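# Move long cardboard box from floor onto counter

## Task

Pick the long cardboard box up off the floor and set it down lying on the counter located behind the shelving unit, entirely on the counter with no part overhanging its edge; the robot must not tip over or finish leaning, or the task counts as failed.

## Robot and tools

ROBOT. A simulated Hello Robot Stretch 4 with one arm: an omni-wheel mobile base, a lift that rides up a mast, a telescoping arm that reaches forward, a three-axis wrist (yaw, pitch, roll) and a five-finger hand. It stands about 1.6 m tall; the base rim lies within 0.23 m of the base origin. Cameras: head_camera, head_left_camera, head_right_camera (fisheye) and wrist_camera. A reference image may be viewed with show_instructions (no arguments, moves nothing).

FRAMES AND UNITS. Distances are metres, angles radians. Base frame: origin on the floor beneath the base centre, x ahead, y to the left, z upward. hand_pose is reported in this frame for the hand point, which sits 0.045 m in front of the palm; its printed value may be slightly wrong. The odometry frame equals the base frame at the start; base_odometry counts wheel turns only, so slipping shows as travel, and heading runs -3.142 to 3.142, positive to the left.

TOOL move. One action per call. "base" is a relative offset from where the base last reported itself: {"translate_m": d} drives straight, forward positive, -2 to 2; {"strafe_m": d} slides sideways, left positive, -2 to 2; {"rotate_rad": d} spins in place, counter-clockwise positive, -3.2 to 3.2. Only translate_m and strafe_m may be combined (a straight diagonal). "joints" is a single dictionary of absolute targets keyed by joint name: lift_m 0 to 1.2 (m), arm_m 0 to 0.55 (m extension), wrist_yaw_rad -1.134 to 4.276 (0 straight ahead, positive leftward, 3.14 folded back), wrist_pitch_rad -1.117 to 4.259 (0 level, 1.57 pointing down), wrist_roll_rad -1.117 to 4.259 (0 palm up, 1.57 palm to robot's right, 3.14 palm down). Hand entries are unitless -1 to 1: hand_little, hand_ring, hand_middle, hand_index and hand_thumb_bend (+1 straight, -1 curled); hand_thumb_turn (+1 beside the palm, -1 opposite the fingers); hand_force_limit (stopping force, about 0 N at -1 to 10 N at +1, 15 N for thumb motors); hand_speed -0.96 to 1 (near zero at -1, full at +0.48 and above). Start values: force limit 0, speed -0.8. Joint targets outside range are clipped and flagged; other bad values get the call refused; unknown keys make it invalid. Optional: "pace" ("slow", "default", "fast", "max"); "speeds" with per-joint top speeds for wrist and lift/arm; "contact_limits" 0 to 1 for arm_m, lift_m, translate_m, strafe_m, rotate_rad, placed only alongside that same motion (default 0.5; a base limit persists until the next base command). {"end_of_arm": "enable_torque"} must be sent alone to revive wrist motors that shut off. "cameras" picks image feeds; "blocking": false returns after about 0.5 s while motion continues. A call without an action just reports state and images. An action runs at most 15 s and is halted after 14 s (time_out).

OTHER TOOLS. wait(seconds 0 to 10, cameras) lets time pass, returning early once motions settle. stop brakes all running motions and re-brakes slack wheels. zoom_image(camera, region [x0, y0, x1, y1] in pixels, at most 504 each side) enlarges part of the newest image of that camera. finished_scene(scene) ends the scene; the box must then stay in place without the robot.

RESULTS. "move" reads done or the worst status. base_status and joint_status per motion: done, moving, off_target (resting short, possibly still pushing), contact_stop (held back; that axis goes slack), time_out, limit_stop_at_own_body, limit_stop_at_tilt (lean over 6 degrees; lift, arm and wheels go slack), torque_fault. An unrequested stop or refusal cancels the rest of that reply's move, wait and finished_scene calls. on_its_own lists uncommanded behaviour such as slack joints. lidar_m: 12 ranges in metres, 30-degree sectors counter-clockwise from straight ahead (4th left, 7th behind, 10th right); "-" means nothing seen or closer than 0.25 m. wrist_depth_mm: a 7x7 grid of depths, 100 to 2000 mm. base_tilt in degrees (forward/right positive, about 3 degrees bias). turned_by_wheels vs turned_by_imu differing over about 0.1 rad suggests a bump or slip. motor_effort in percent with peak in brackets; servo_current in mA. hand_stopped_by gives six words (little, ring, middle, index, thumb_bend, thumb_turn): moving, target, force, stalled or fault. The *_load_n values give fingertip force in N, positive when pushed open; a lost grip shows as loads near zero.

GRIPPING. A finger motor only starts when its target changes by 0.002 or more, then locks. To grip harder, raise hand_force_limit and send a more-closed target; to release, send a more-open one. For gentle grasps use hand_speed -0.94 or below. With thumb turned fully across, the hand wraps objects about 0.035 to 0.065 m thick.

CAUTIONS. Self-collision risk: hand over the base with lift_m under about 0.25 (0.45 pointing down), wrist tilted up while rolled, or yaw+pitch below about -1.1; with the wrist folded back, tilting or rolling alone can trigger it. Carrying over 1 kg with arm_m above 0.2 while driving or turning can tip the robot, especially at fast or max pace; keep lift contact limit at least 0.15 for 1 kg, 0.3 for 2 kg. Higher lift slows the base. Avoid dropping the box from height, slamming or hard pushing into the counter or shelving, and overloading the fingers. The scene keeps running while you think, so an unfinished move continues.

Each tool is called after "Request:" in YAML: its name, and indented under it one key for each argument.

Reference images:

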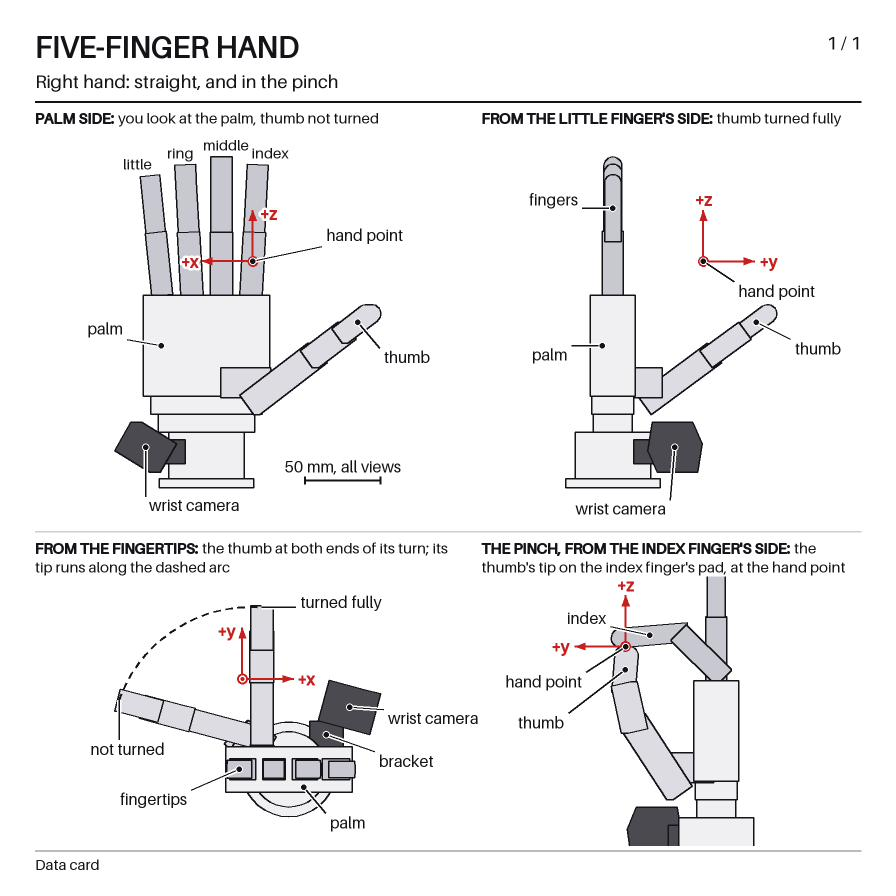

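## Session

Request:
move:

Scene clock: 0.00 s.
base_odometry: x=+0.000 y=+0.000 heading=+0.000
turned_by_wheels: +0.000
turned_by_imu: +0.000
base_tilt: forward=-1.6 right=-1.0
lidar_m: 1.92 1.96 0.93 0.82 0.82 1.02 1.75 1.54 0.93 0.84 0.85 1.04
base_status: not commanded
joint_positions: lift_m=+0.177 arm_m=+0.000 wrist_yaw_rad=+3.191 wrist_pitch_rad=+0.004 wrist_roll_rad=+0.000 hand_little=+1.000 hand_ring=+1.000 hand_middle=+1.000 hand_index=+1.000 hand_thumb_turn=+1.000 hand_thumb_bend=+1.000 hand_force_limit=+0.000 hand_speed=-0.800
joint_status: not commanded
measured_speeds: all 0
hand_stopped_by: target,target,target,target,target,target
little_load_n: 0.0
ring_load_n: 0.0
middle_load_n: 0.0
index_load_n: 0.0
thumb_bend_load_n: 0.0
thumb_turn_load_n: 0.0
motor_effort: lift_m=+20 arm_m=-4 wheel_0=+0 wheel_1=-1 wheel_2=+0
servo_current: wrist_yaw_rad=26 wrist_pitch_rad=59 wrist_roll_rad=39
hand_pose: x=-0.0563 y=+0.1070 z=+0.4150 quat_wxyz=(-0.511, -0.513, +0.488, +0.486) (m; base frame)
wrist_depth_mm: - - 134 - - 1182 960 / - 114 135 - - - 976 / - 121 147 - - 1430 991 / 140 138 194 - - - 991 / 217 - 1756 1708 1661 - - / 215 1138 124 125 136 - - / 213 - - - - - -
pictures: head_camera, head_left_camera, head_right_camera, wrist_camera

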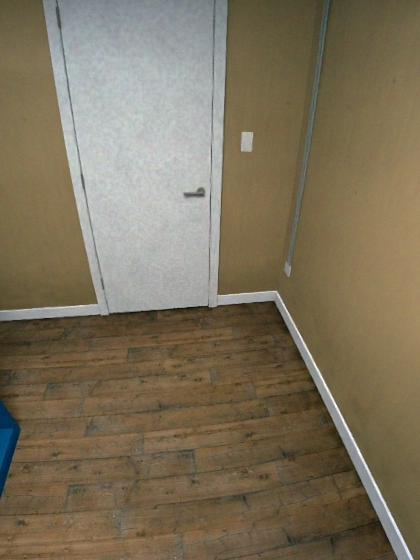

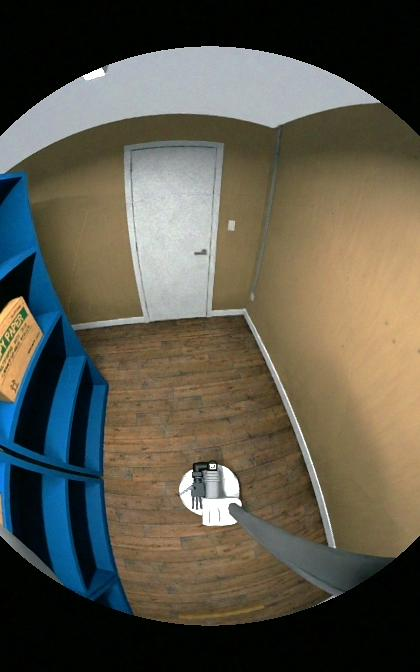

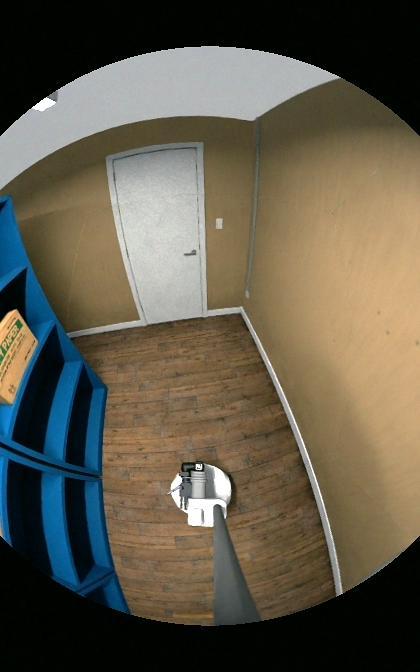

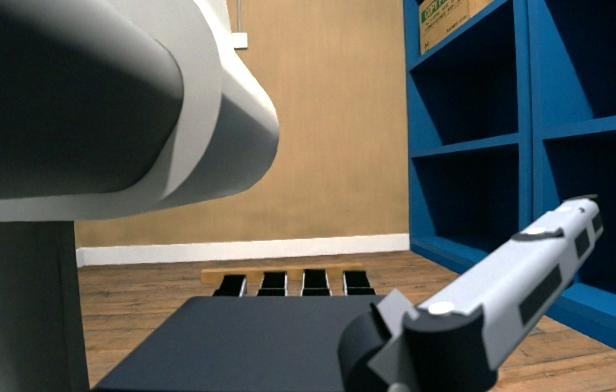

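Request:
move:
  base: {"rotate_rad": -2.98}
  joints: {"wrist_yaw_rad": 0.0, "wrist_roll_rad": 3.14, "wrist_pitch_rad": 0.8, "lift_m": 0.45, "hand_thumb_turn": -1.0}
  cameras: ["head_camera","wrist_camera"]

Scene clock: 7.47 s.
move: done
base_odometry: x=+0.000 y=+0.000 heading=-2.980
turned_by_wheels: -2.980
turned_by_imu: -2.960
base_tilt: forward=-1.3 right=-1.0
lidar_m: 1.74 1.17 0.88 0.83 0.88 1.24 1.95 1.18 0.88 0.82 0.88 1.20
base_status: done
joint_positions: lift_m=+0.450 arm_m=+0.000 wrist_yaw_rad=+0.001 wrist_pitch_rad=+0.800 wrist_roll_rad=+3.137 hand_little=+1.000 hand_ring=+1.000 hand_middle=+1.000 hand_index=+1.000 hand_thumb_turn=-1.000 hand_thumb_bend=+1.000 hand_force_limit=+0.000 hand_speed=-0.800
joint_status: all done
measured_speeds: all 0
hand_stopped_by: target,target,target,target,target,target
little_load_n: 0.0
ring_load_n: 0.0
middle_load_n: 0.0
index_load_n: 0.0
thumb_bend_load_n: 0.0
thumb_turn_load_n: 0.0
motor_effort: lift_m=+25(28) arm_m=-5(5) wheel_0=-1(8) wheel_1=+0(10) wheel_2=-1(8)
servo_current: wrist_yaw_rad=33(91) wrist_pitch_rad=26(72) wrist_roll_rad=52(111)
hand_pose: x=+0.2820 y=-0.0567 z=+0.4269 quat_wxyz=(-0.265, +0.657, -0.654, +0.266) (m; base frame)
wrist_depth_mm: 517 521 525 517 512 521 517 / 574 574 580 564 564 569 574 / 647 654 654 654 - 654 647 / 759 759 750 750 - 750 750 / 891 878 891 854 - 891 904 / 1060 1078 124 124 - 1042 1098 / 1182 1255 - - - - -
pictures: head_camera, wrist_camera

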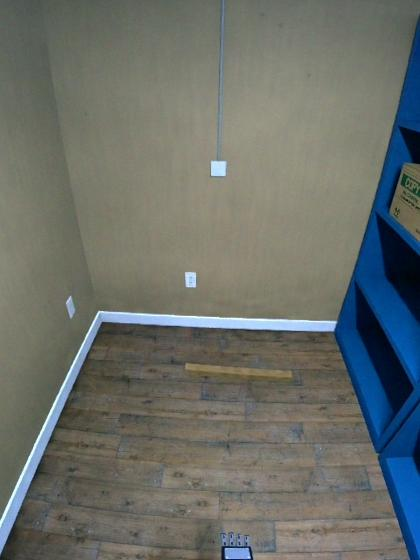

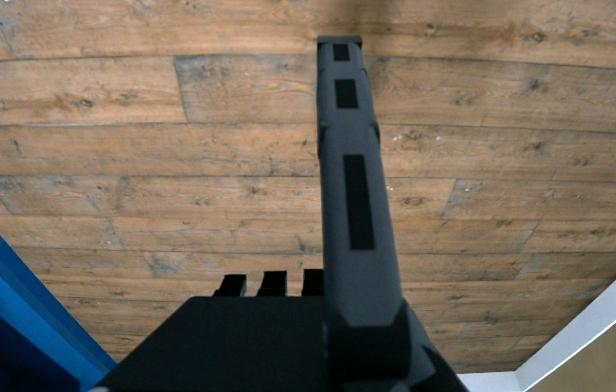

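Request:
zoom_image:
  camera: "head_camera"
  region: [170, 340, 310, 400]

Scaled by 3.600 from the camera's 420x560 image, which has a finer 1200x1600 frame.

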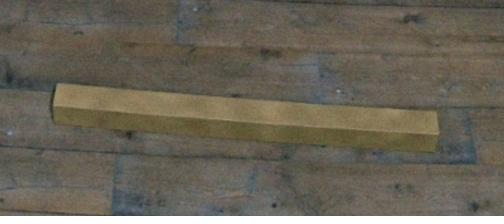

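Request:
move:
  base: {"rotate_rad": -0.11}

Request:
move:
  base: {"translate_m": 0.74, "strafe_m": 0.037}
  joints: {"wrist_pitch_rad": 0.716, "lift_m": 0.25, "arm_m": 0.12}
  cameras: ["head_camera","wrist_camera"]

Scene clock: 13.90 s.
move: done
base_odometry: x=+0.000 y=+0.000 heading=-3.090
turned_by_wheels: -0.110
turned_by_imu: -0.109
base_tilt: forward=-1.5 right=-1.2
lidar_m: 1.75 1.34 0.90 0.81 0.85 1.12 1.94 1.35 0.89 0.80 0.86 1.07
base_status: done
joint_positions: lift_m=+0.450 arm_m=+0.000 wrist_yaw_rad=+0.001 wrist_pitch_rad=+0.801 wrist_roll_rad=+3.138 hand_little=+1.000 hand_ring=+1.000 hand_middle=+1.000 hand_index=+1.000 hand_thumb_turn=-1.000 hand_thumb_bend=+1.000 hand_force_limit=+0.000 hand_speed=-0.800
joint_status: not commanded
measured_speeds: all 0
hand_stopped_by: target,target,target,target,target,target
little_load_n: 0.0
ring_load_n: 0.0
middle_load_n: 0.0
index_load_n: 0.0
thumb_bend_load_n: -0.5
thumb_turn_load_n: 0.0
motor_effort: lift_m=+25(25) arm_m=-4(5) wheel_0=+1(6) wheel_1=+0(7) wheel_2=+0(8)
servo_current: wrist_yaw_rad=39(46) wrist_pitch_rad=46(59) wrist_roll_rad=39(59)
hand_pose: x=+0.2819 y=-0.0568 z=+0.4269 quat_wxyz=(-0.265, +0.657, -0.654, +0.266) (m; base frame)
wrist_depth_mm: 521 521 525 517 517 521 521 / 569 574 574 564 564 574 569 / 654 647 654 654 - 647 647 / 759 750 759 750 - 759 750 / 854 891 891 854 - 891 891 / 991 1042 124 125 - 1042 1078 / 1182 1182 - - - - 1366
pictures: none

Scene clock: 17.87 s.
move: done
base_odometry: x=-0.737 y=-0.075 heading=-3.090
turned_by_wheels: +0.000
turned_by_imu: -0.001
base_tilt: forward=-1.5 right=-1.0
lidar_m: 1.01 1.03 0.91 0.86 0.89 1.14 2.57 1.30 0.85 0.79 0.79 1.05
base_status: done
joint_positions: lift_m=+0.250 arm_m=+0.120 wrist_yaw_rad=+0.001 wrist_pitch_rad=+0.723 wrist_roll_rad=+3.138 hand_little=+1.000 hand_ring=+1.000 hand_middle=+1.000 hand_index=+1.000 hand_thumb_turn=-1.000 hand_thumb_bend=+1.000 hand_force_limit=+0.000 hand_speed=-0.800
joint_status: all done
measured_speeds: all 0
hand_stopped_by: target,target,target,target,target,target
little_load_n: 0.0
ring_load_n: 0.0
middle_load_n: 0.0
index_load_n: 0.0
thumb_bend_load_n: 0.0
thumb_turn_load_n: 0.0
motor_effort: lift_m=+15(23) arm_m=+9(12) wheel_0=-1(5) wheel_1=-1(7) wheel_2=-1(10)
servo_current: wrist_yaw_rad=33(59) wrist_pitch_rad=65(98) wrist_roll_rad=52(59)
hand_pose: x=+0.4168 y=-0.0567 z=+0.2369 quat_wxyz=(-0.290, +0.646, -0.643, +0.291) (m; base frame)
wrist_depth_mm: 338 340 342 336 334 332 338 / 377 379 379 370 370 379 375 / 433 433 424 427 - 421 424 / 517 439 439 439 - 436 512 / 634 627 627 603 - 621 627 / 778 768 124 124 - 723 723 / 750 - - - - - 668
pictures: head_camera, wrist_camera

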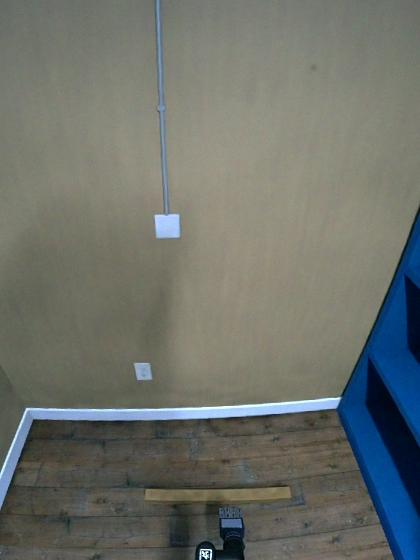

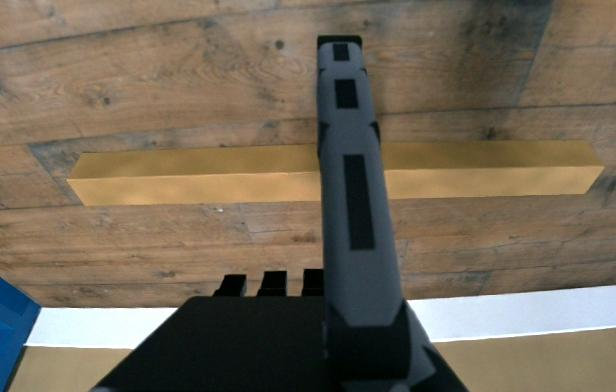

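Request:
move:
  base: {"translate_m": 0.076, "strafe_m": 0.022}
  joints: {"arm_m": 0.25, "lift_m": 0.2}

Request:
move:
  joints: {"lift_m": 0.12}
  contact_limits: {"lift_m": 0.2}
  cameras: ["head_camera", "wrist_camera"]

Scene clock: 21.13 s.
move: done
base_odometry: x=-0.812 y=-0.101 heading=-3.090
turned_by_wheels: +0.000
turned_by_imu: +0.001
base_tilt: forward=-1.6 right=-1.0
lidar_m: 0.93 0.96 0.93 0.85 0.87 1.14 2.52 1.31 0.87 0.80 0.81 1.02
base_status: done
joint_positions: lift_m=+0.200 arm_m=+0.250 wrist_yaw_rad=+0.001 wrist_pitch_rad=+0.723 wrist_roll_rad=+3.138 hand_little=+1.000 hand_ring=+1.000 hand_middle=+1.000 hand_index=+1.000 hand_thumb_turn=-1.000 hand_thumb_bend=+1.000 hand_force_limit=+0.000 hand_speed=-0.800
joint_status: all done
measured_speeds: all 0
hand_stopped_by: target,target,target,target,target,target
little_load_n: 0.0
ring_load_n: 0.0
middle_load_n: 0.0
index_load_n: 0.0
thumb_bend_load_n: 0.0
thumb_turn_load_n: 0.0
motor_effort: lift_m=+15(16) arm_m=+9(14) wheel_0=+1(5) wheel_1=-1(8) wheel_2=+0(11)
servo_current: wrist_yaw_rad=39(65) wrist_pitch_rad=59(65) wrist_roll_rad=46(52)
hand_pose: x=+0.5468 y=-0.0568 z=+0.1869 quat_wxyz=(-0.290, +0.646, -0.643, +0.291) (m; base frame)
wrist_depth_mm: 239 240 242 237 236 236 239 / 322 324 325 317 315 322 322 / 373 373 373 375 - 370 373 / 439 439 439 439 - 439 439 / 535 539 530 512 - 535 539 / 591 585 124 124 - 535 521 / 549 544 - - - - 484
pictures: none

Scene clock: 22.43 s.
move: done
base_odometry: x=-0.812 y=-0.101 heading=-3.090
turned_by_wheels: +0.000
turned_by_imu: +0.000
base_tilt: forward=-1.5 right=-1.0
lidar_m: 0.93 0.94 0.92 0.86 0.86 1.13 2.52 1.34 0.89 0.80 0.81 1.03
base_status: not commanded
joint_positions: lift_m=+0.120 arm_m=+0.250 wrist_yaw_rad=+0.001 wrist_pitch_rad=+0.723 wrist_roll_rad=+3.138 hand_little=+1.000 hand_ring=+1.000 hand_middle=+1.000 hand_index=+1.000 hand_thumb_turn=-1.000 hand_thumb_bend=+1.000 hand_force_limit=+0.000 hand_speed=-0.800
joint_status: all done
measured_speeds: all 0
hand_stopped_by: target,target,target,target,target,target
little_load_n: 0.0
ring_load_n: 0.0
middle_load_n: 0.0
index_load_n: 0.0
thumb_bend_load_n: 0.0
thumb_turn_load_n: 0.0
motor_effort: lift_m=+15(16) arm_m=+9(9) wheel_0=+1(1) wheel_1=-1(1) wheel_2=+0(0)
servo_current: wrist_yaw_rad=26(59) wrist_pitch_rad=46(59) wrist_roll_rad=46(59)
contact_limits: lift_m 0.2
hand_pose: x=+0.5468 y=-0.0568 z=+0.1069 quat_wxyz=(-0.290, +0.646, -0.643, +0.291) (m; base frame)
wrist_depth_mm: 202 201 196 192 189 189 - / 182 179 180 176 175 179 178 / 206 206 207 272 - 270 268 / 319 319 319 317 - 319 319 / 392 389 389 368 - 387 392 / 508 496 124 124 - 500 496 / 535 535 - - - - 477
pictures: head_camera, wrist_camera

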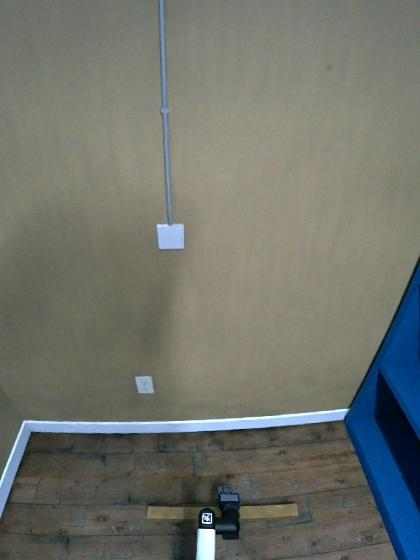

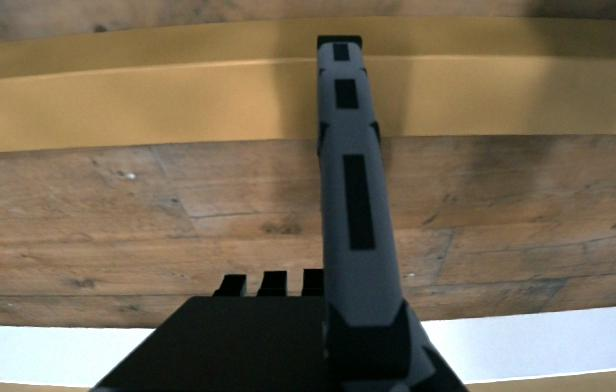

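Request:
move:
  joints: {"lift_m":0.05}
  pace: "slow"
  contact_limits: {"lift_m":0.1}
  cameras: ["wrist_camera"]

Scene clock: 27.37 s.
move: done
base_odometry: x=-0.812 y=-0.101 heading=-3.090
turned_by_wheels: +0.000
turned_by_imu: +0.001
base_tilt: forward=-1.6 right=-0.9
lidar_m: 0.92 0.94 0.92 0.86 0.88 1.15 2.53 1.32 0.88 0.81 0.83 1.02
base_status: not commanded
joint_positions: lift_m=+0.050 arm_m=+0.250 wrist_yaw_rad=+0.001 wrist_pitch_rad=+0.723 wrist_roll_rad=+3.138 hand_little=+1.000 hand_ring=+1.000 hand_middle=+1.000 hand_index=+1.000 hand_thumb_turn=-1.000 hand_thumb_bend=+1.000 hand_force_limit=+0.000 hand_speed=-0.800
joint_status: all done
measured_speeds: all 0
hand_stopped_by: target,target,target,target,target,target
little_load_n: 0.0
ring_load_n: 0.0
middle_load_n: 0.0
index_load_n: 0.0
thumb_bend_load_n: 0.0
thumb_turn_load_n: 0.0
motor_effort: lift_m=+14(16) arm_m=+9(9) wheel_0=+1(1) wheel_1=-1(2) wheel_2=+0(0)
servo_current: wrist_yaw_rad=39(52) wrist_pitch_rad=52(59) wrist_roll_rad=33(52)
contact_limits: lift_m 0.1
hand_pose: x=+0.5468 y=-0.0568 z=+0.0370 quat_wxyz=(-0.290, +0.646, -0.643, +0.291) (m; base frame)
wrist_depth_mm: 140 141 142 139 139 141 - / 154 153 152 150 150 149 148 / 137 135 132 131 132 128 - / 138 138 138 138 - 138 138 / 263 260 259 248 - 259 260 / 342 332 124 124 - 315 340 / 455 439 - - - - 449
pictures: wrist_camera

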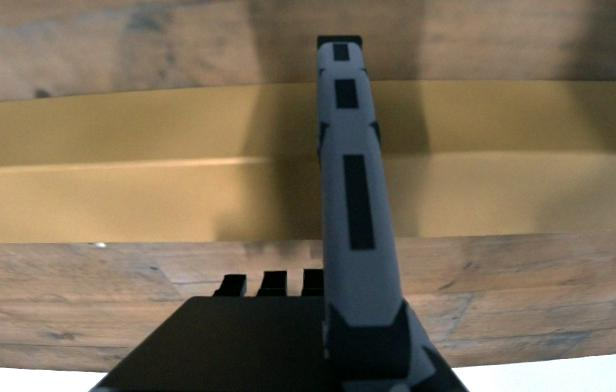

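Request:
move:
  joints: {"hand_force_limit":-0.5,"hand_speed":-0.88,"hand_little":-0.4,"hand_ring":-0.4,"hand_middle":-0.4,"hand_index":-0.4}

Request:
move:
  joints: {"hand_force_limit":0.1,"hand_speed":-0.92,"hand_little":-0.5,"hand_ring":-0.5,"hand_middle":-0.5,"hand_index":-0.5}

Request:
move:
  joints: {"lift_m":0.07}
  pace: "slow"
  contact_limits: {"lift_m":0.3}
  cameras: ["wrist_camera"]

Scene clock: 33.17 s.
move: off_target
base_odometry: x=-0.812 y=-0.101 heading=-3.090
turned_by_wheels: +0.000
turned_by_imu: +0.001
base_tilt: forward=-1.6 right=-1.1
lidar_m: 0.93 0.96 0.92 0.85 0.88 1.14 2.51 1.35 0.88 0.80 0.82 1.03
base_status: not commanded
joint_positions: lift_m=+0.050 arm_m=+0.250 wrist_yaw_rad=+0.001 wrist_pitch_rad=+0.723 wrist_roll_rad=+3.138 hand_little=-0.136 hand_ring=-0.058 hand_middle=-0.025 hand_index=-0.080 hand_thumb_turn=-1.000 hand_thumb_bend=+1.000 hand_force_limit=-0.500 hand_speed=-0.880
joint_status: hand_little off_target (ended at -0.136, target -0.400); hand_ring off_target (ended at -0.058, target -0.400); hand_middle off_target (ended at -0.025, target -0.400); hand_index off_target (ended at -0.080, target -0.400); the others done
measured_speeds: all 0
hand_stopped_by: force,force,force,force,target,target
little_load_n: 4.0
ring_load_n: 0.0
middle_load_n: 0.0
index_load_n: 6.0
thumb_bend_load_n: 1.0
thumb_turn_load_n: 2.0
motor_effort: lift_m=+14(15) arm_m=+9(9) wheel_0=+1(1) wheel_1=-1(2) wheel_2=+0(1)
servo_current: wrist_yaw_rad=39(65) wrist_pitch_rad=52(65) wrist_roll_rad=39(59)
contact_limits: lift_m 0.1
hand_pose: x=+0.5468 y=-0.0568 z=+0.0370 quat_wxyz=(-0.290, +0.646, -0.643, +0.291) (m; base frame)
wrist_depth_mm: 140 141 142 139 139 141 - / 135 133 130 124 128 127 - / 120 119 118 118 117 117 - / 138 138 138 138 - 138 143 / 262 260 167 167 - 259 262 / 340 330 124 125 - 317 340 / 455 442 - - - - 449
pictures: none

Scene clock: 33.73 s.
move: off_target
base_odometry: x=-0.812 y=-0.101 heading=-3.090
turned_by_wheels: +0.000
turned_by_imu: +0.000
base_tilt: forward=-1.4 right=-0.9
lidar_m: 0.92 0.95 0.92 0.84 0.88 1.13 2.52 1.32 0.85 0.80 0.82 0.99
base_status: not commanded
joint_positions: lift_m=+0.050 arm_m=+0.250 wrist_yaw_rad=+0.001 wrist_pitch_rad=+0.723 wrist_roll_rad=+3.138 hand_little=-0.157 hand_ring=-0.085 hand_middle=-0.044 hand_index=-0.080 hand_thumb_turn=-1.000 hand_thumb_bend=+1.001 hand_force_limit=+0.100 hand_speed=-0.920
joint_status: hand_little off_target (ended at -0.157, target -0.500); hand_ring off_target (ended at -0.085, target -0.500); hand_middle off_target (ended at -0.044, target -0.500); hand_index off_target (ended at -0.080, target -0.500); the others done
measured_speeds: all 0
hand_stopped_by: force,force,force,force,target,target
little_load_n: 4.5
ring_load_n: 7.5
middle_load_n: 7.5
index_load_n: 3.5
thumb_bend_load_n: 1.5
thumb_turn_load_n: 6.5
motor_effort: lift_m=+14(15) arm_m=+9(9) wheel_0=+1(1) wheel_1=-1(2) wheel_2=+0(1)
servo_current: wrist_yaw_rad=39(52) wrist_pitch_rad=46(59) wrist_roll_rad=46(52)
contact_limits: lift_m 0.1
hand_pose: x=+0.5468 y=-0.0568 z=+0.0370 quat_wxyz=(-0.290, +0.646, -0.643, +0.291) (m; base frame)
wrist_depth_mm: 139 141 142 139 139 141 - / 133 130 128 123 128 128 - / 118 117 117 117 117 117 - / 138 138 138 138 - 138 143 / 260 259 167 167 - 258 260 / 340 330 124 124 - 317 338 / 452 439 - - - - 449
pictures: none

Scene clock: 34.67 s.
move: done
base_odometry: x=-0.812 y=-0.101 heading=-3.090
turned_by_wheels: +0.000
turned_by_imu: +0.000
base_tilt: forward=-1.4 right=-1.2
lidar_m: 0.94 0.95 0.93 0.86 0.88 1.15 2.53 1.33 0.88 0.81 0.81 1.03
base_status: not commanded
joint_positions: lift_m=+0.070 arm_m=+0.250 wrist_yaw_rad=+0.001 wrist_pitch_rad=+0.723 wrist_roll_rad=+3.138 hand_little=-0.157 hand_ring=-0.085 hand_middle=-0.044 hand_index=-0.080 hand_thumb_turn=-1.000 hand_thumb_bend=+1.001 hand_force_limit=+0.100 hand_speed=-0.920
joint_status: all done
measured_speeds: all 0
hand_stopped_by: force,force,force,force,target,target
little_load_n: 4.0
ring_load_n: 7.0
middle_load_n: 7.5
index_load_n: 4.0
thumb_bend_load_n: 2.0
thumb_turn_load_n: 7.0
motor_effort: lift_m=+25(27) arm_m=+9(9) wheel_0=+1(1) wheel_1=-1(2) wheel_2=+0(0)
servo_current: wrist_yaw_rad=33(59) wrist_pitch_rad=46(65) wrist_roll_rad=52(52)
contact_limits: lift_m 0.3
hand_pose: x=+0.5468 y=-0.0568 z=+0.0561 quat_wxyz=(-0.290, +0.646, -0.643, +0.291) (m; base frame)
wrist_depth_mm: 159 157 161 158 158 159 - / 133 130 128 123 127 128 - / 117 117 117 117 117 117 - / 138 138 138 138 - 138 143 / 296 294 167 167 - 294 296 / 384 375 124 125 - 377 382 / 508 496 - - - - 469
pictures: wrist_camera

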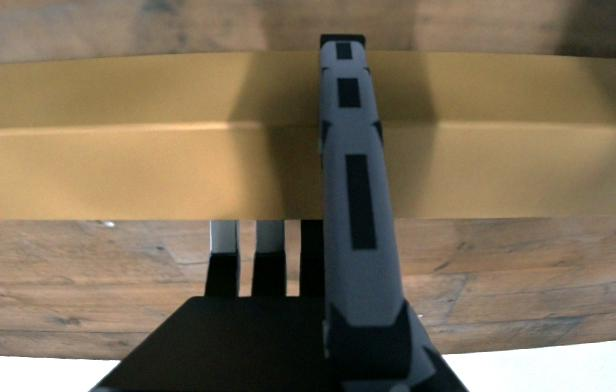

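Request:
move:
  joints: {"lift_m":0.2}
  pace: "slow"
  contact_limits: {"lift_m":0.4}

Request:
move:
  joints: {"hand_force_limit":0.3,"hand_little":-0.6,"hand_ring":-0.6,"hand_middle":-0.6,"hand_index":-0.6}
  cameras: ["wrist_camera"]

Request:
move:
  joints: {"lift_m":0.45,"arm_m":0.05}
  cameras: ["all"]

Scene clock: 40.20 s.
move: done
base_odometry: x=-0.812 y=-0.101 heading=-3.090
turned_by_wheels: +0.000
turned_by_imu: +0.001
base_tilt: forward=-1.5 right=-1.0
lidar_m: 0.48 0.49 0.94 0.84 0.86 1.14 2.55 1.34 0.89 0.81 0.82 0.52
base_status: not commanded
joint_positions: lift_m=+0.200 arm_m=+0.250 wrist_yaw_rad=+0.001 wrist_pitch_rad=+0.723 wrist_roll_rad=+3.138 hand_little=-0.157 hand_ring=-0.085 hand_middle=-0.044 hand_index=-0.080 hand_thumb_turn=-1.000 hand_thumb_bend=+1.001 hand_force_limit=+0.100 hand_speed=-0.920
joint_status: all done
measured_speeds: all 0
hand_stopped_by: force,force,force,force,target,target
little_load_n: 4.0
ring_load_n: 7.5
middle_load_n: 8.0
index_load_n: 3.5
thumb_bend_load_n: 2.0
thumb_turn_load_n: 7.0
motor_effort: lift_m=+25(28) arm_m=+9(9) wheel_0=+1(1) wheel_1=-1(2) wheel_2=+0(0)
servo_current: wrist_yaw_rad=59(59) wrist_pitch_rad=52(65) wrist_roll_rad=46(59)
contact_limits: lift_m 0.4
hand_pose: x=+0.5468 y=-0.0568 z=+0.1861 quat_wxyz=(-0.290, +0.646, -0.643, +0.291) (m; base frame)
wrist_depth_mm: 287 289 291 286 283 289 287 / 133 130 128 123 128 128 - / 117 117 117 118 117 117 - / 138 138 138 138 - 138 143 / 535 530 166 167 - 530 535 / 597 580 124 125 - 535 521 / 549 549 - - - - 488
pictures: none

Scene clock: 40.77 s.
move: off_target
base_odometry: x=-0.812 y=-0.101 heading=-3.090
turned_by_wheels: +0.000
turned_by_imu: +0.000
base_tilt: forward=-1.4 right=-1.3
lidar_m: 0.49 0.50 0.92 0.84 0.88 1.14 2.54 1.30 0.90 0.81 0.82 0.54
base_status: not commanded
joint_positions: lift_m=+0.200 arm_m=+0.250 wrist_yaw_rad=+0.001 wrist_pitch_rad=+0.723 wrist_roll_rad=+3.138 hand_little=-0.169 hand_ring=-0.085 hand_middle=-0.044 hand_index=-0.092 hand_thumb_turn=-1.000 hand_thumb_bend=+1.001 hand_force_limit=+0.300 hand_speed=-0.920
joint_status: hand_little off_target (ended at -0.169, target -0.600); hand_ring off_target (ended at -0.085, target -0.600); hand_middle off_target (ended at -0.044, target -0.600); hand_index off_target (ended at -0.092, target -0.600); the others done
measured_speeds: all 0
hand_stopped_by: force,force,force,force,target,target
little_load_n: 8.5
ring_load_n: 5.5
middle_load_n: 6.0
index_load_n: 9.5
thumb_bend_load_n: 2.5
thumb_turn_load_n: 7.5
motor_effort: lift_m=+25(26) arm_m=+9(9) wheel_0=+1(1) wheel_1=-1(2) wheel_2=+0(0)
servo_current: wrist_yaw_rad=26(52) wrist_pitch_rad=46(59) wrist_roll_rad=39(52)
contact_limits: lift_m 0.4
hand_pose: x=+0.5468 y=-0.0568 z=+0.1861 quat_wxyz=(-0.290, +0.646, -0.643, +0.291) (m; base frame)
wrist_depth_mm: 287 290 291 279 283 289 286 / 133 130 128 123 127 128 - / 117 117 117 118 117 117 - / 138 138 138 138 - 138 143 / 535 535 167 167 - 530 535 / 591 585 124 125 - 535 525 / 549 544 - - - - 488
pictures: wrist_camera

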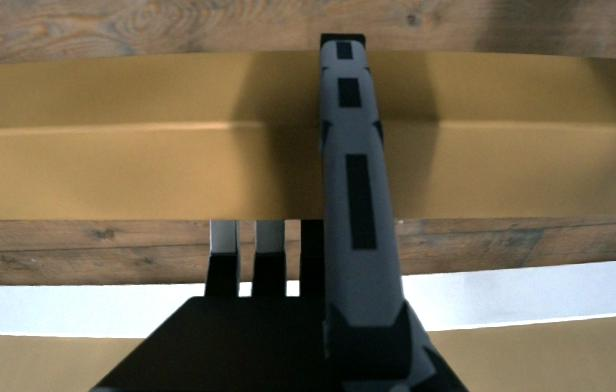

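Scene clock: 42.87 s.
move: done
base_odometry: x=-0.812 y=-0.101 heading=-3.090
turned_by_wheels: +0.000
turned_by_imu: +0.000
base_tilt: forward=-1.3 right=-1.1
lidar_m: 0.29 0.31 0.92 0.84 0.89 1.14 2.54 1.31 0.89 0.80 0.42 0.36
base_status: not commanded
joint_positions: lift_m=+0.450 arm_m=+0.050 wrist_yaw_rad=+0.001 wrist_pitch_rad=+0.723 wrist_roll_rad=+3.138 hand_little=-0.169 hand_ring=-0.085 hand_middle=-0.044 hand_index=-0.092 hand_thumb_turn=-1.000 hand_thumb_bend=+1.001 hand_force_limit=+0.300 hand_speed=-0.920
joint_status: all done
measured_speeds: all 0
hand_stopped_by: force,force,force,force,target,target
little_load_n: 8.5
ring_load_n: 5.0
middle_load_n: 6.0
index_load_n: 9.0
thumb_bend_load_n: 2.5
thumb_turn_load_n: 7.5
motor_effort: lift_m=+25(28) arm_m=-9(13) wheel_0=+1(1) wheel_1=-1(2) wheel_2=+0(0)
servo_current: wrist_yaw_rad=52(59) wrist_pitch_rad=59(65) wrist_roll_rad=46(59)
hand_pose: x=+0.3475 y=-0.0568 z=+0.4361 quat_wxyz=(-0.290, +0.646, -0.643, +0.291) (m; base frame)
wrist_depth_mm: 535 535 539 517 530 539 535 / 133 130 128 123 127 128 - / 117 116 117 117 117 117 - / 137 138 138 138 - 138 143 / 891 917 167 167 - 831 809 / 809 820 124 124 - 750 732 / 759 - - - - - 661
pictures: head_camera, head_left_camera, head_right_camera, wrist_camera

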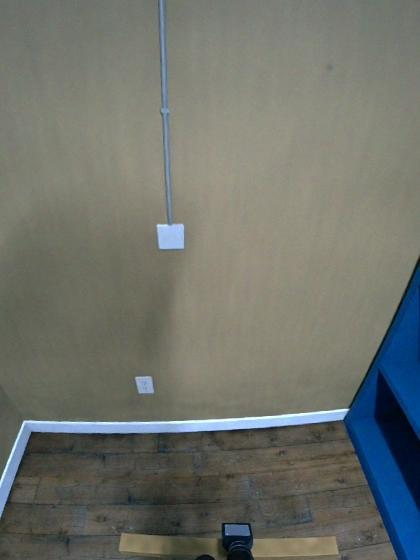

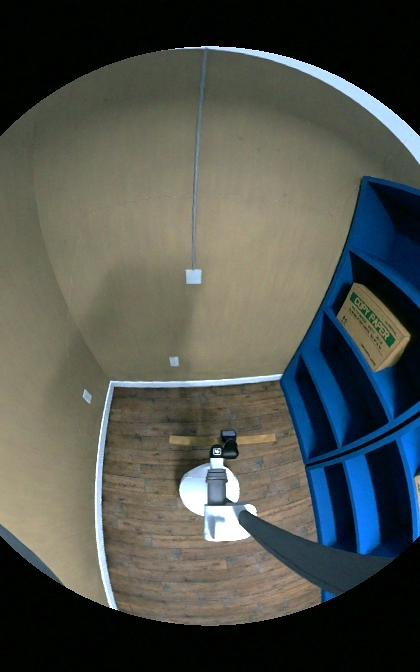

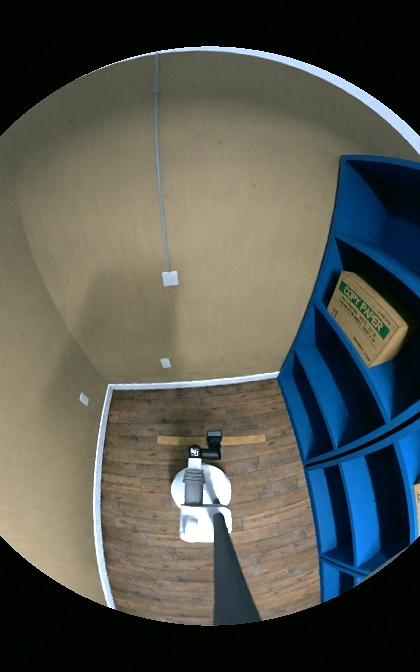

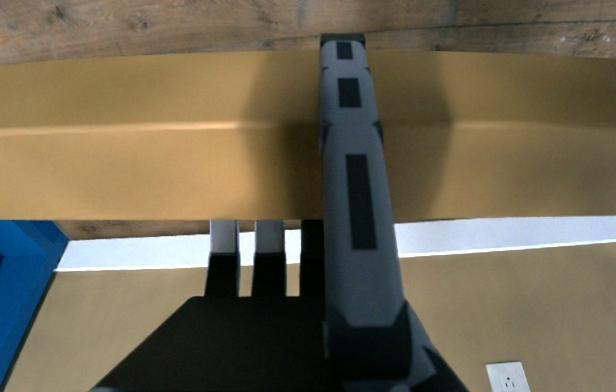

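Request:
move:
  base: {"rotate_rad":0.08}
  joints: {"wrist_pitch_rad":0,"lift_m":0.5,"arm_m":0.0}
  speeds: {"wrist_pitch_rad":0.7}

Request:
move:
  joints: {"wrist_roll_rad":1.57}
  speeds: {"wrist_roll_rad":0.7}
  cameras: ["head_camera","wrist_camera"]

Scene clock: 49.83 s.
move: done
base_odometry: x=-0.812 y=-0.101 heading=-3.010
turned_by_wheels: +0.080
turned_by_imu: +0.080
base_tilt: forward=-1.5 right=-1.0
lidar_m: 0.33 0.35 0.88 0.86 0.88 1.21 2.76 1.19 0.87 0.80 0.51 0.40
base_status: done
joint_positions: lift_m=+0.500 arm_m=+0.000 wrist_yaw_rad=+0.001 wrist_pitch_rad=+0.011 wrist_roll_rad=+3.138 hand_little=-0.169 hand_ring=-0.085 hand_middle=-0.044 hand_index=-0.092 hand_thumb_turn=-1.000 hand_thumb_bend=+1.001 hand_force_limit=+0.300 hand_speed=-0.920
joint_status: all done
measured_speeds: all 0
hand_stopped_by: force,force,force,force,target,target
little_load_n: 8.5
ring_load_n: 5.0
middle_load_n: 6.0
index_load_n: 9.5
thumb_bend_load_n: 2.5
thumb_turn_load_n: 7.5
motor_effort: lift_m=+25(29) arm_m=-9(13) wheel_0=+1(5) wheel_1=+0(6) wheel_2=+0(6)
servo_current: wrist_yaw_rad=33(72) wrist_pitch_rad=59(124) wrist_roll_rad=33(52)
hand_pose: x=+0.3920 y=-0.0567 z=+0.6150 quat_wxyz=(-0.496, +0.504, -0.502, +0.498) (m; base frame)
wrist_depth_mm: 750 750 741 741 732 732 723 / 132 130 128 123 127 128 - / 117 116 117 117 117 117 - / 137 138 138 138 - 138 143 / 741 732 167 167 - 723 723 / 732 732 124 124 - 723 723 / 741 - - - - - 715
pictures: none

Scene clock: 52.57 s.
move: done
base_odometry: x=-0.812 y=-0.101 heading=-3.010
turned_by_wheels: +0.000
turned_by_imu: +0.000
base_tilt: forward=-1.6 right=-1.1
lidar_m: 0.94 0.97 0.90 0.85 0.88 1.23 2.77 1.18 0.85 0.80 0.82 0.36
base_status: not commanded
joint_positions: lift_m=+0.500 arm_m=+0.000 wrist_yaw_rad=+0.001 wrist_pitch_rad=+0.011 wrist_roll_rad=+1.574 hand_little=-0.169 hand_ring=-0.085 hand_middle=-0.044 hand_index=-0.092 hand_thumb_turn=-1.000 hand_thumb_bend=+1.001 hand_force_limit=+0.300 hand_speed=-0.920
joint_status: all done
measured_speeds: all 0
hand_stopped_by: force,force,force,force,target,target
little_load_n: 6.5
ring_load_n: 4.0
middle_load_n: 5.0
index_load_n: 9.5
thumb_bend_load_n: 2.0
thumb_turn_load_n: 6.0
motor_effort: lift_m=+25(26) arm_m=-9(9) wheel_0=+1(1) wheel_1=+0(1) wheel_2=+0(1)
servo_current: wrist_yaw_rad=39(52) wrist_pitch_rad=52(78) wrist_roll_rad=52(85)
hand_pose: x=+0.3924 y=-0.1474 z=+0.6444 quat_wxyz=(-0.001, +0.711, -0.001, +0.703) (m; base frame)
wrist_depth_mm: 699 715 723 732 741 732 741 / 132 129 128 123 128 128 - / 117 117 118 118 117 116 - / 139 139 138 138 - 138 142 / 715 715 167 167 - 750 750 / 715 723 124 124 - 750 750 / 715 723 - - - - 759
pictures: head_camera, wrist_camera

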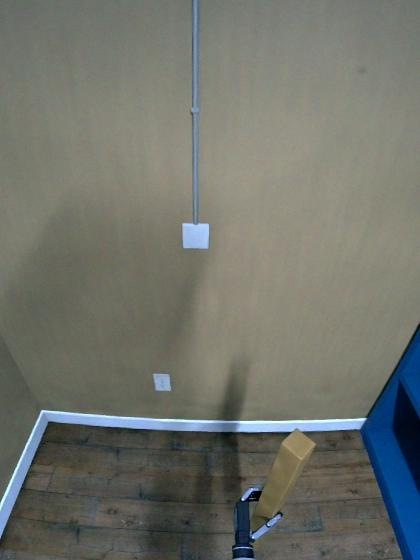

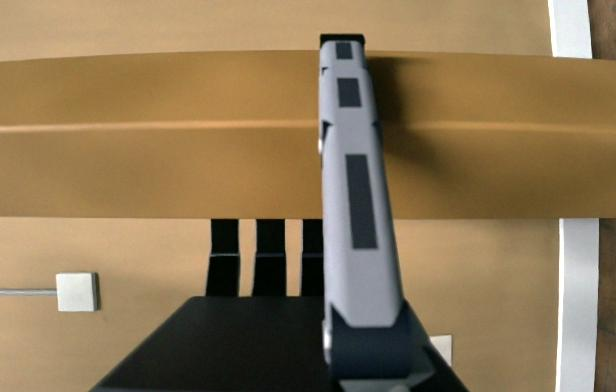

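Request:
move:
  base: {"translate_m":-1.95}
  pace: "fast"
  cameras: ["head_camera","head_right_camera"]

Scene clock: 59.47 s.
move: done
base_odometry: x=+1.121 y=+0.154 heading=-3.010
turned_by_wheels: +0.000
turned_by_imu: +0.004
base_tilt: forward=-1.6 right=-1.0
lidar_m: 2.84 1.24 0.87 0.82 0.85 0.87 0.81 0.86 1.20 0.83 0.87 0.36
base_status: done
joint_positions: lift_m=+0.500 arm_m=+0.000 wrist_yaw_rad=+0.001 wrist_pitch_rad=+0.011 wrist_roll_rad=+1.573 hand_little=-0.169 hand_ring=-0.085 hand_middle=-0.044 hand_index=-0.092 hand_thumb_turn=-1.000 hand_thumb_bend=+1.001 hand_force_limit=+0.300 hand_speed=-0.920
joint_status: not commanded
measured_speeds: all 0
hand_stopped_by: force,force,force,force,target,target
little_load_n: 7.0
ring_load_n: 4.0
middle_load_n: 5.0
index_load_n: 9.5
thumb_bend_load_n: 2.0
thumb_turn_load_n: 6.0
motor_effort: lift_m=+25(26) arm_m=-9(9) wheel_0=+0(7) wheel_1=+1(9) wheel_2=-1(13)
servo_current: wrist_yaw_rad=52(65) wrist_pitch_rad=59(85) wrist_roll_rad=46(59)
hand_pose: x=+0.3924 y=-0.1474 z=+0.6444 quat_wxyz=(-0.001, +0.711, -0.001, +0.703) (m; base frame)
wrist_depth_mm: 1618 1618 1618 1661 1661 1182 866 / 132 129 128 123 127 128 - / 117 118 118 117 117 117 - / 139 139 138 138 - 138 142 / - - - 167 - 1078 866 / - - 125 124 - 1025 866 / - - - - - - 904
pictures: head_camera, head_right_camera

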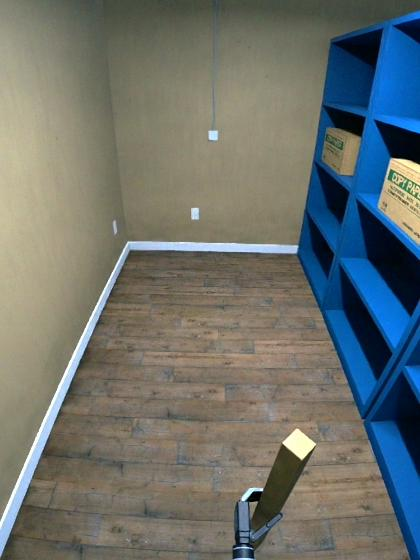

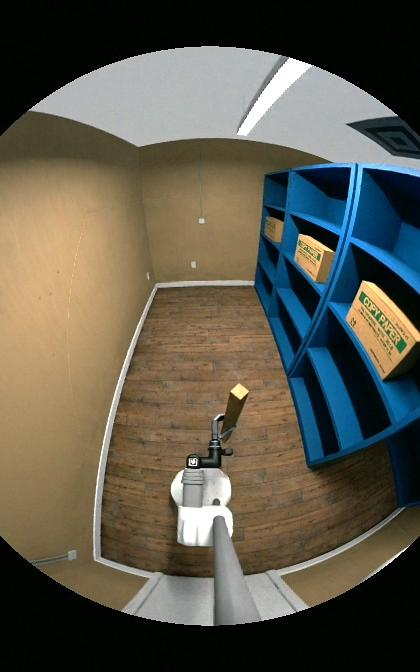

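Request:
move:
  base: {"translate_m":-0.465}
  contact_limits: {"translate_m":0.2}
  cameras: ["all"]

Scene clock: 63.73 s.
move: done
base_odometry: x=+1.582 y=+0.215 heading=-3.010
turned_by_wheels: +0.000
turned_by_imu: +0.001
base_tilt: forward=-1.6 right=-1.0
lidar_m: 3.22 1.19 0.86 0.81 0.58 0.36 0.36 0.38 0.54 1.49 1.00 0.37
base_status: done
joint_positions: lift_m=+0.500 arm_m=+0.000 wrist_yaw_rad=+0.001 wrist_pitch_rad=+0.011 wrist_roll_rad=+1.573 hand_little=-0.169 hand_ring=-0.085 hand_middle=-0.044 hand_index=-0.092 hand_thumb_turn=-1.000 hand_thumb_bend=+1.001 hand_force_limit=+0.300 hand_speed=-0.920
joint_status: not commanded
measured_speeds: all 0
hand_stopped_by: force,force,force,force,target,target
little_load_n: 7.0
ring_load_n: 4.0
middle_load_n: 5.0
index_load_n: 9.5
thumb_bend_load_n: 2.0
thumb_turn_load_n: 6.0
motor_effort: lift_m=+25(25) arm_m=-9(9) wheel_0=+0(5) wheel_1=-2(8) wheel_2=+0(10)
servo_current: wrist_yaw_rad=20(72) wrist_pitch_rad=59(78) wrist_roll_rad=46(59)
contact_limits: translate_m 0.2
hand_pose: x=+0.3924 y=-0.1474 z=+0.6445 quat_wxyz=(-0.001, +0.711, -0.001, +0.703) (m; base frame)
wrist_depth_mm: - - 1756 - - 1182 878 / 131 129 128 123 127 128 - / 117 118 118 118 117 116 - / 139 138 138 138 - 138 142 / - - - 167 - 1098 866 / - - 125 124 - 1042 866 / - - - - - - 917
pictures: head_camera, head_left_camera, head_right_camera, wrist_camera

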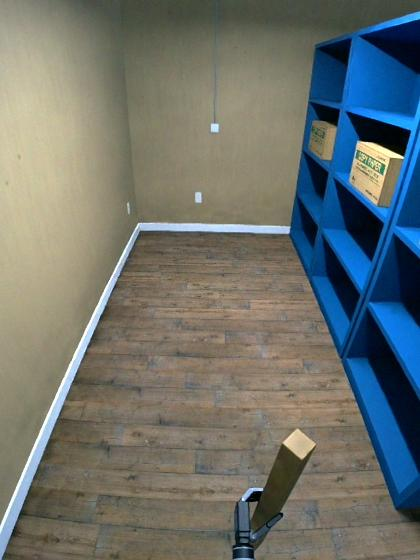

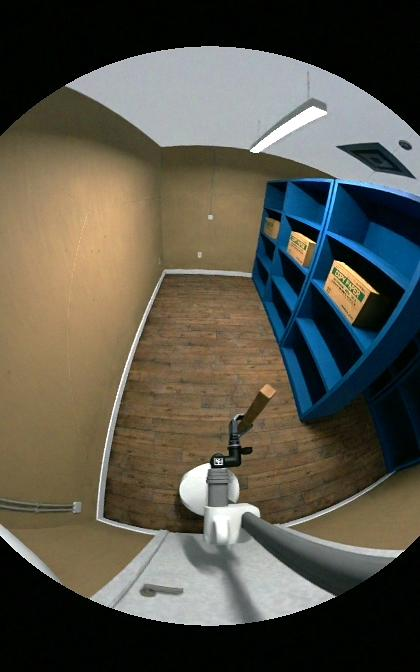

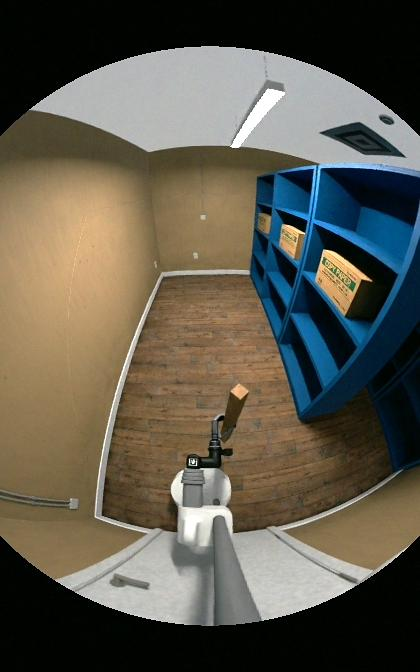

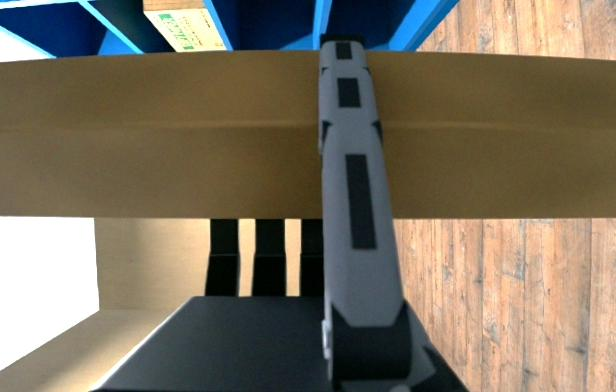

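Request:
move:
  base: {"translate_m":-0.03,"strafe_m":-0.6}
  contact_limits: {"strafe_m":0.2}
  cameras: ["head_camera","head_right_camera"]

Scene clock: 68.57 s.
move: done
base_odometry: x=+1.533 y=+0.814 heading=-3.010
turned_by_wheels: +0.000
turned_by_imu: +0.000
base_tilt: forward=-1.6 right=-1.2
lidar_m: 1.04 2.08 1.49 1.40 0.48 0.34 0.34 0.37 0.53 1.32 0.80 0.37
base_status: done
joint_positions: lift_m=+0.500 arm_m=+0.000 wrist_yaw_rad=+0.001 wrist_pitch_rad=+0.011 wrist_roll_rad=+1.573 hand_little=-0.169 hand_ring=-0.085 hand_middle=-0.044 hand_index=-0.092 hand_thumb_turn=-1.000 hand_thumb_bend=+1.001 hand_force_limit=+0.300 hand_speed=-0.920
joint_status: not commanded
measured_speeds: all 0
hand_stopped_by: force,force,force,force,target,target
little_load_n: 7.0
ring_load_n: 3.5
middle_load_n: 5.0
index_load_n: 9.5
thumb_bend_load_n: 2.0
thumb_turn_load_n: 6.5
motor_effort: lift_m=+25(25) arm_m=-9(9) wheel_0=-2(9) wheel_1=+0(11) wheel_2=+1(4)
servo_current: wrist_yaw_rad=39(59) wrist_pitch_rad=59(85) wrist_roll_rad=52(59)
contact_limits: strafe_m 0.2
hand_pose: x=+0.3924 y=-0.1474 z=+0.6445 quat_wxyz=(-0.001, +0.711, -0.001, +0.703) (m; base frame)
wrist_depth_mm: 332 334 338 338 343 347 351 / 132 129 128 123 128 128 - / 117 118 118 118 117 116 - / 139 139 138 138 - 137 137 / - - - 167 - 1098 866 / - - 124 125 - 1042 878 / - - - - - - 904
pictures: head_camera, head_right_camera

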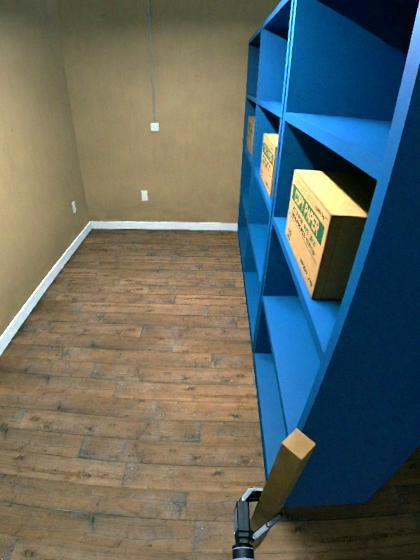

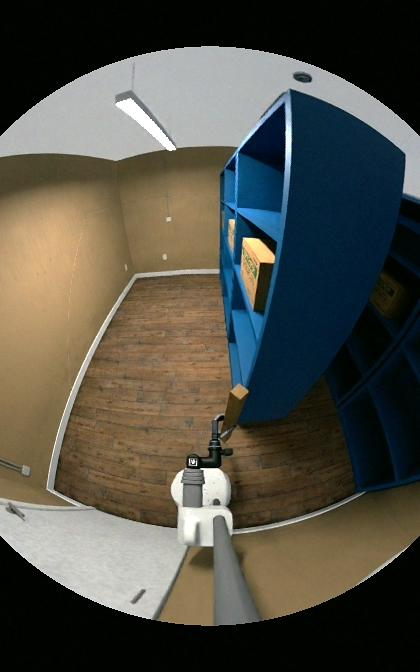

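Request:
move:
  base: {"strafe_m":-0.5}
  contact_limits: {"strafe_m":0.2}
  cameras: ["head_camera","wrist_camera","head_right_camera"]

Scene clock: 72.87 s.
move: done
base_odometry: x=+1.468 y=+1.309 heading=-3.011
turned_by_wheels: +0.000
turned_by_imu: +0.001
base_tilt: forward=-1.4 right=-1.1
lidar_m: 0.53 0.57 1.99 1.33 0.52 0.37 0.33 0.36 0.52 0.83 0.86 0.34
base_status: done
joint_positions: lift_m=+0.500 arm_m=+0.000 wrist_yaw_rad=+0.001 wrist_pitch_rad=+0.011 wrist_roll_rad=+1.573 hand_little=-0.169 hand_ring=-0.085 hand_middle=-0.044 hand_index=-0.092 hand_thumb_turn=-1.000 hand_thumb_bend=+1.001 hand_force_limit=+0.300 hand_speed=-0.920
joint_status: not commanded
measured_speeds: all 0
hand_stopped_by: force,force,force,force,target,target
little_load_n: 7.0
ring_load_n: 4.0
middle_load_n: 5.5
index_load_n: 9.5
thumb_bend_load_n: 2.0
thumb_turn_load_n: 6.0
motor_effort: lift_m=+24(25) arm_m=-9(9) wheel_0=-1(9) wheel_1=+0(13) wheel_2=-1(4)
servo_current: wrist_yaw_rad=33(65) wrist_pitch_rad=46(85) wrist_roll_rad=46(52)
contact_limits: strafe_m 0.2
hand_pose: x=+0.3924 y=-0.1474 z=+0.6445 quat_wxyz=(-0.001, +0.711, -0.001, +0.703) (m; base frame)
wrist_depth_mm: - 1661 1808 - 1983 1182 866 / 132 129 128 123 127 128 - / 117 118 117 118 117 116 - / 139 139 138 138 - 138 137 / 342 345 167 167 - 357 359 / 343 345 124 124 - 359 362 / 343 345 - - - - 362
pictures: head_camera, head_right_camera, wrist_camera

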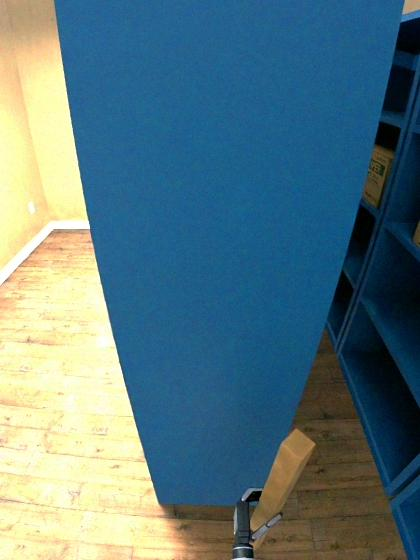

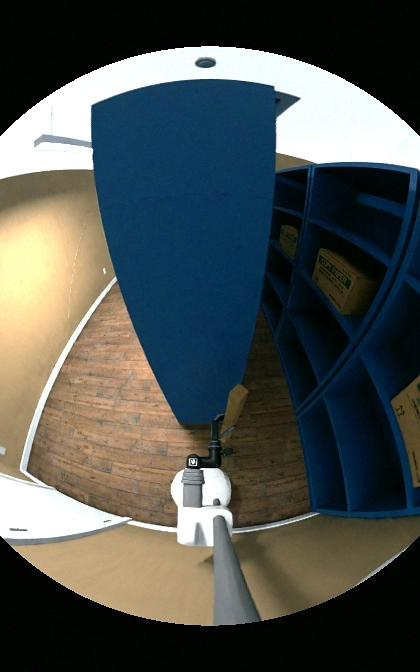

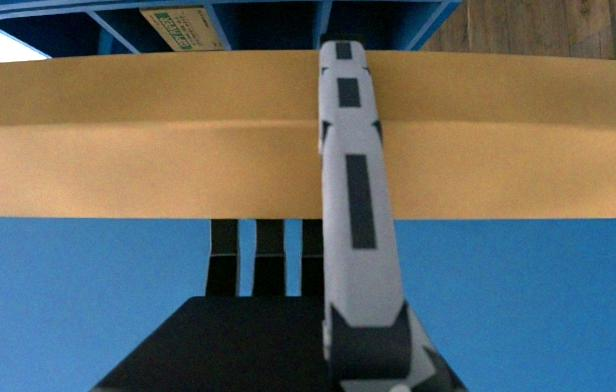

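Request:
move:
  base: {"strafe_m":-0.53}
  contact_limits: {"strafe_m":0.2}
  cameras: ["head_camera","head_right_camera"]

Scene clock: 76.90 s.
move: done
base_odometry: x=+1.399 y=+1.835 heading=-3.011
turned_by_wheels: +0.000
turned_by_imu: +0.001
base_tilt: forward=-1.4 right=-1.1
lidar_m: 1.14 0.61 0.81 1.37 0.49 0.35 0.32 0.35 0.33 0.28 0.33 0.36
base_status: done
joint_positions: lift_m=+0.500 arm_m=+0.000 wrist_yaw_rad=+0.001 wrist_pitch_rad=+0.011 wrist_roll_rad=+1.573 hand_little=-0.169 hand_ring=-0.085 hand_middle=-0.044 hand_index=-0.092 hand_thumb_turn=-1.000 hand_thumb_bend=+1.001 hand_force_limit=+0.300 hand_speed=-0.920
joint_status: not commanded
measured_speeds: all 0
hand_stopped_by: force,force,force,force,target,target
little_load_n: 6.5
ring_load_n: 4.0
middle_load_n: 5.0
index_load_n: 9.5
thumb_bend_load_n: 2.0
thumb_turn_load_n: 6.0
motor_effort: lift_m=+24(25) arm_m=-9(9) wheel_0=-1(9) wheel_1=+0(9) wheel_2=+0(4)
servo_current: wrist_yaw_rad=46(59) wrist_pitch_rad=52(78) wrist_roll_rad=46(52)
contact_limits: strafe_m 0.2
hand_pose: x=+0.3924 y=-0.1474 z=+0.6445 quat_wxyz=(-0.001, +0.711, -0.001, +0.703) (m; base frame)
wrist_depth_mm: 364 370 387 370 379 866 707 / 132 129 128 123 128 128 - / 117 118 118 118 117 116 - / 139 139 138 138 - 138 137 / - - - 167 - 1098 866 / - 1308 124 124 - 1042 866 / - - - - - - -
pictures: head_camera, head_right_camera

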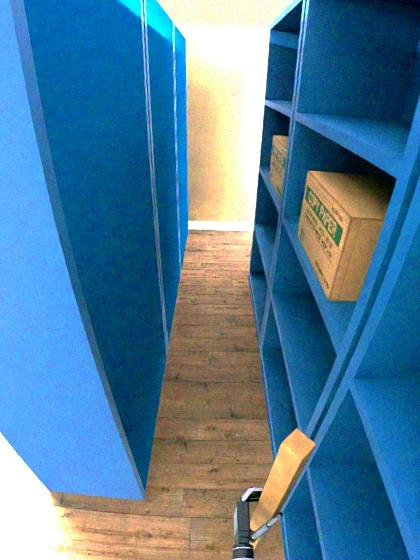

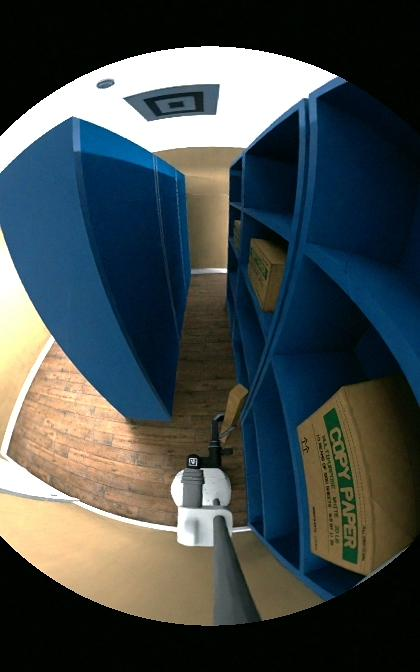

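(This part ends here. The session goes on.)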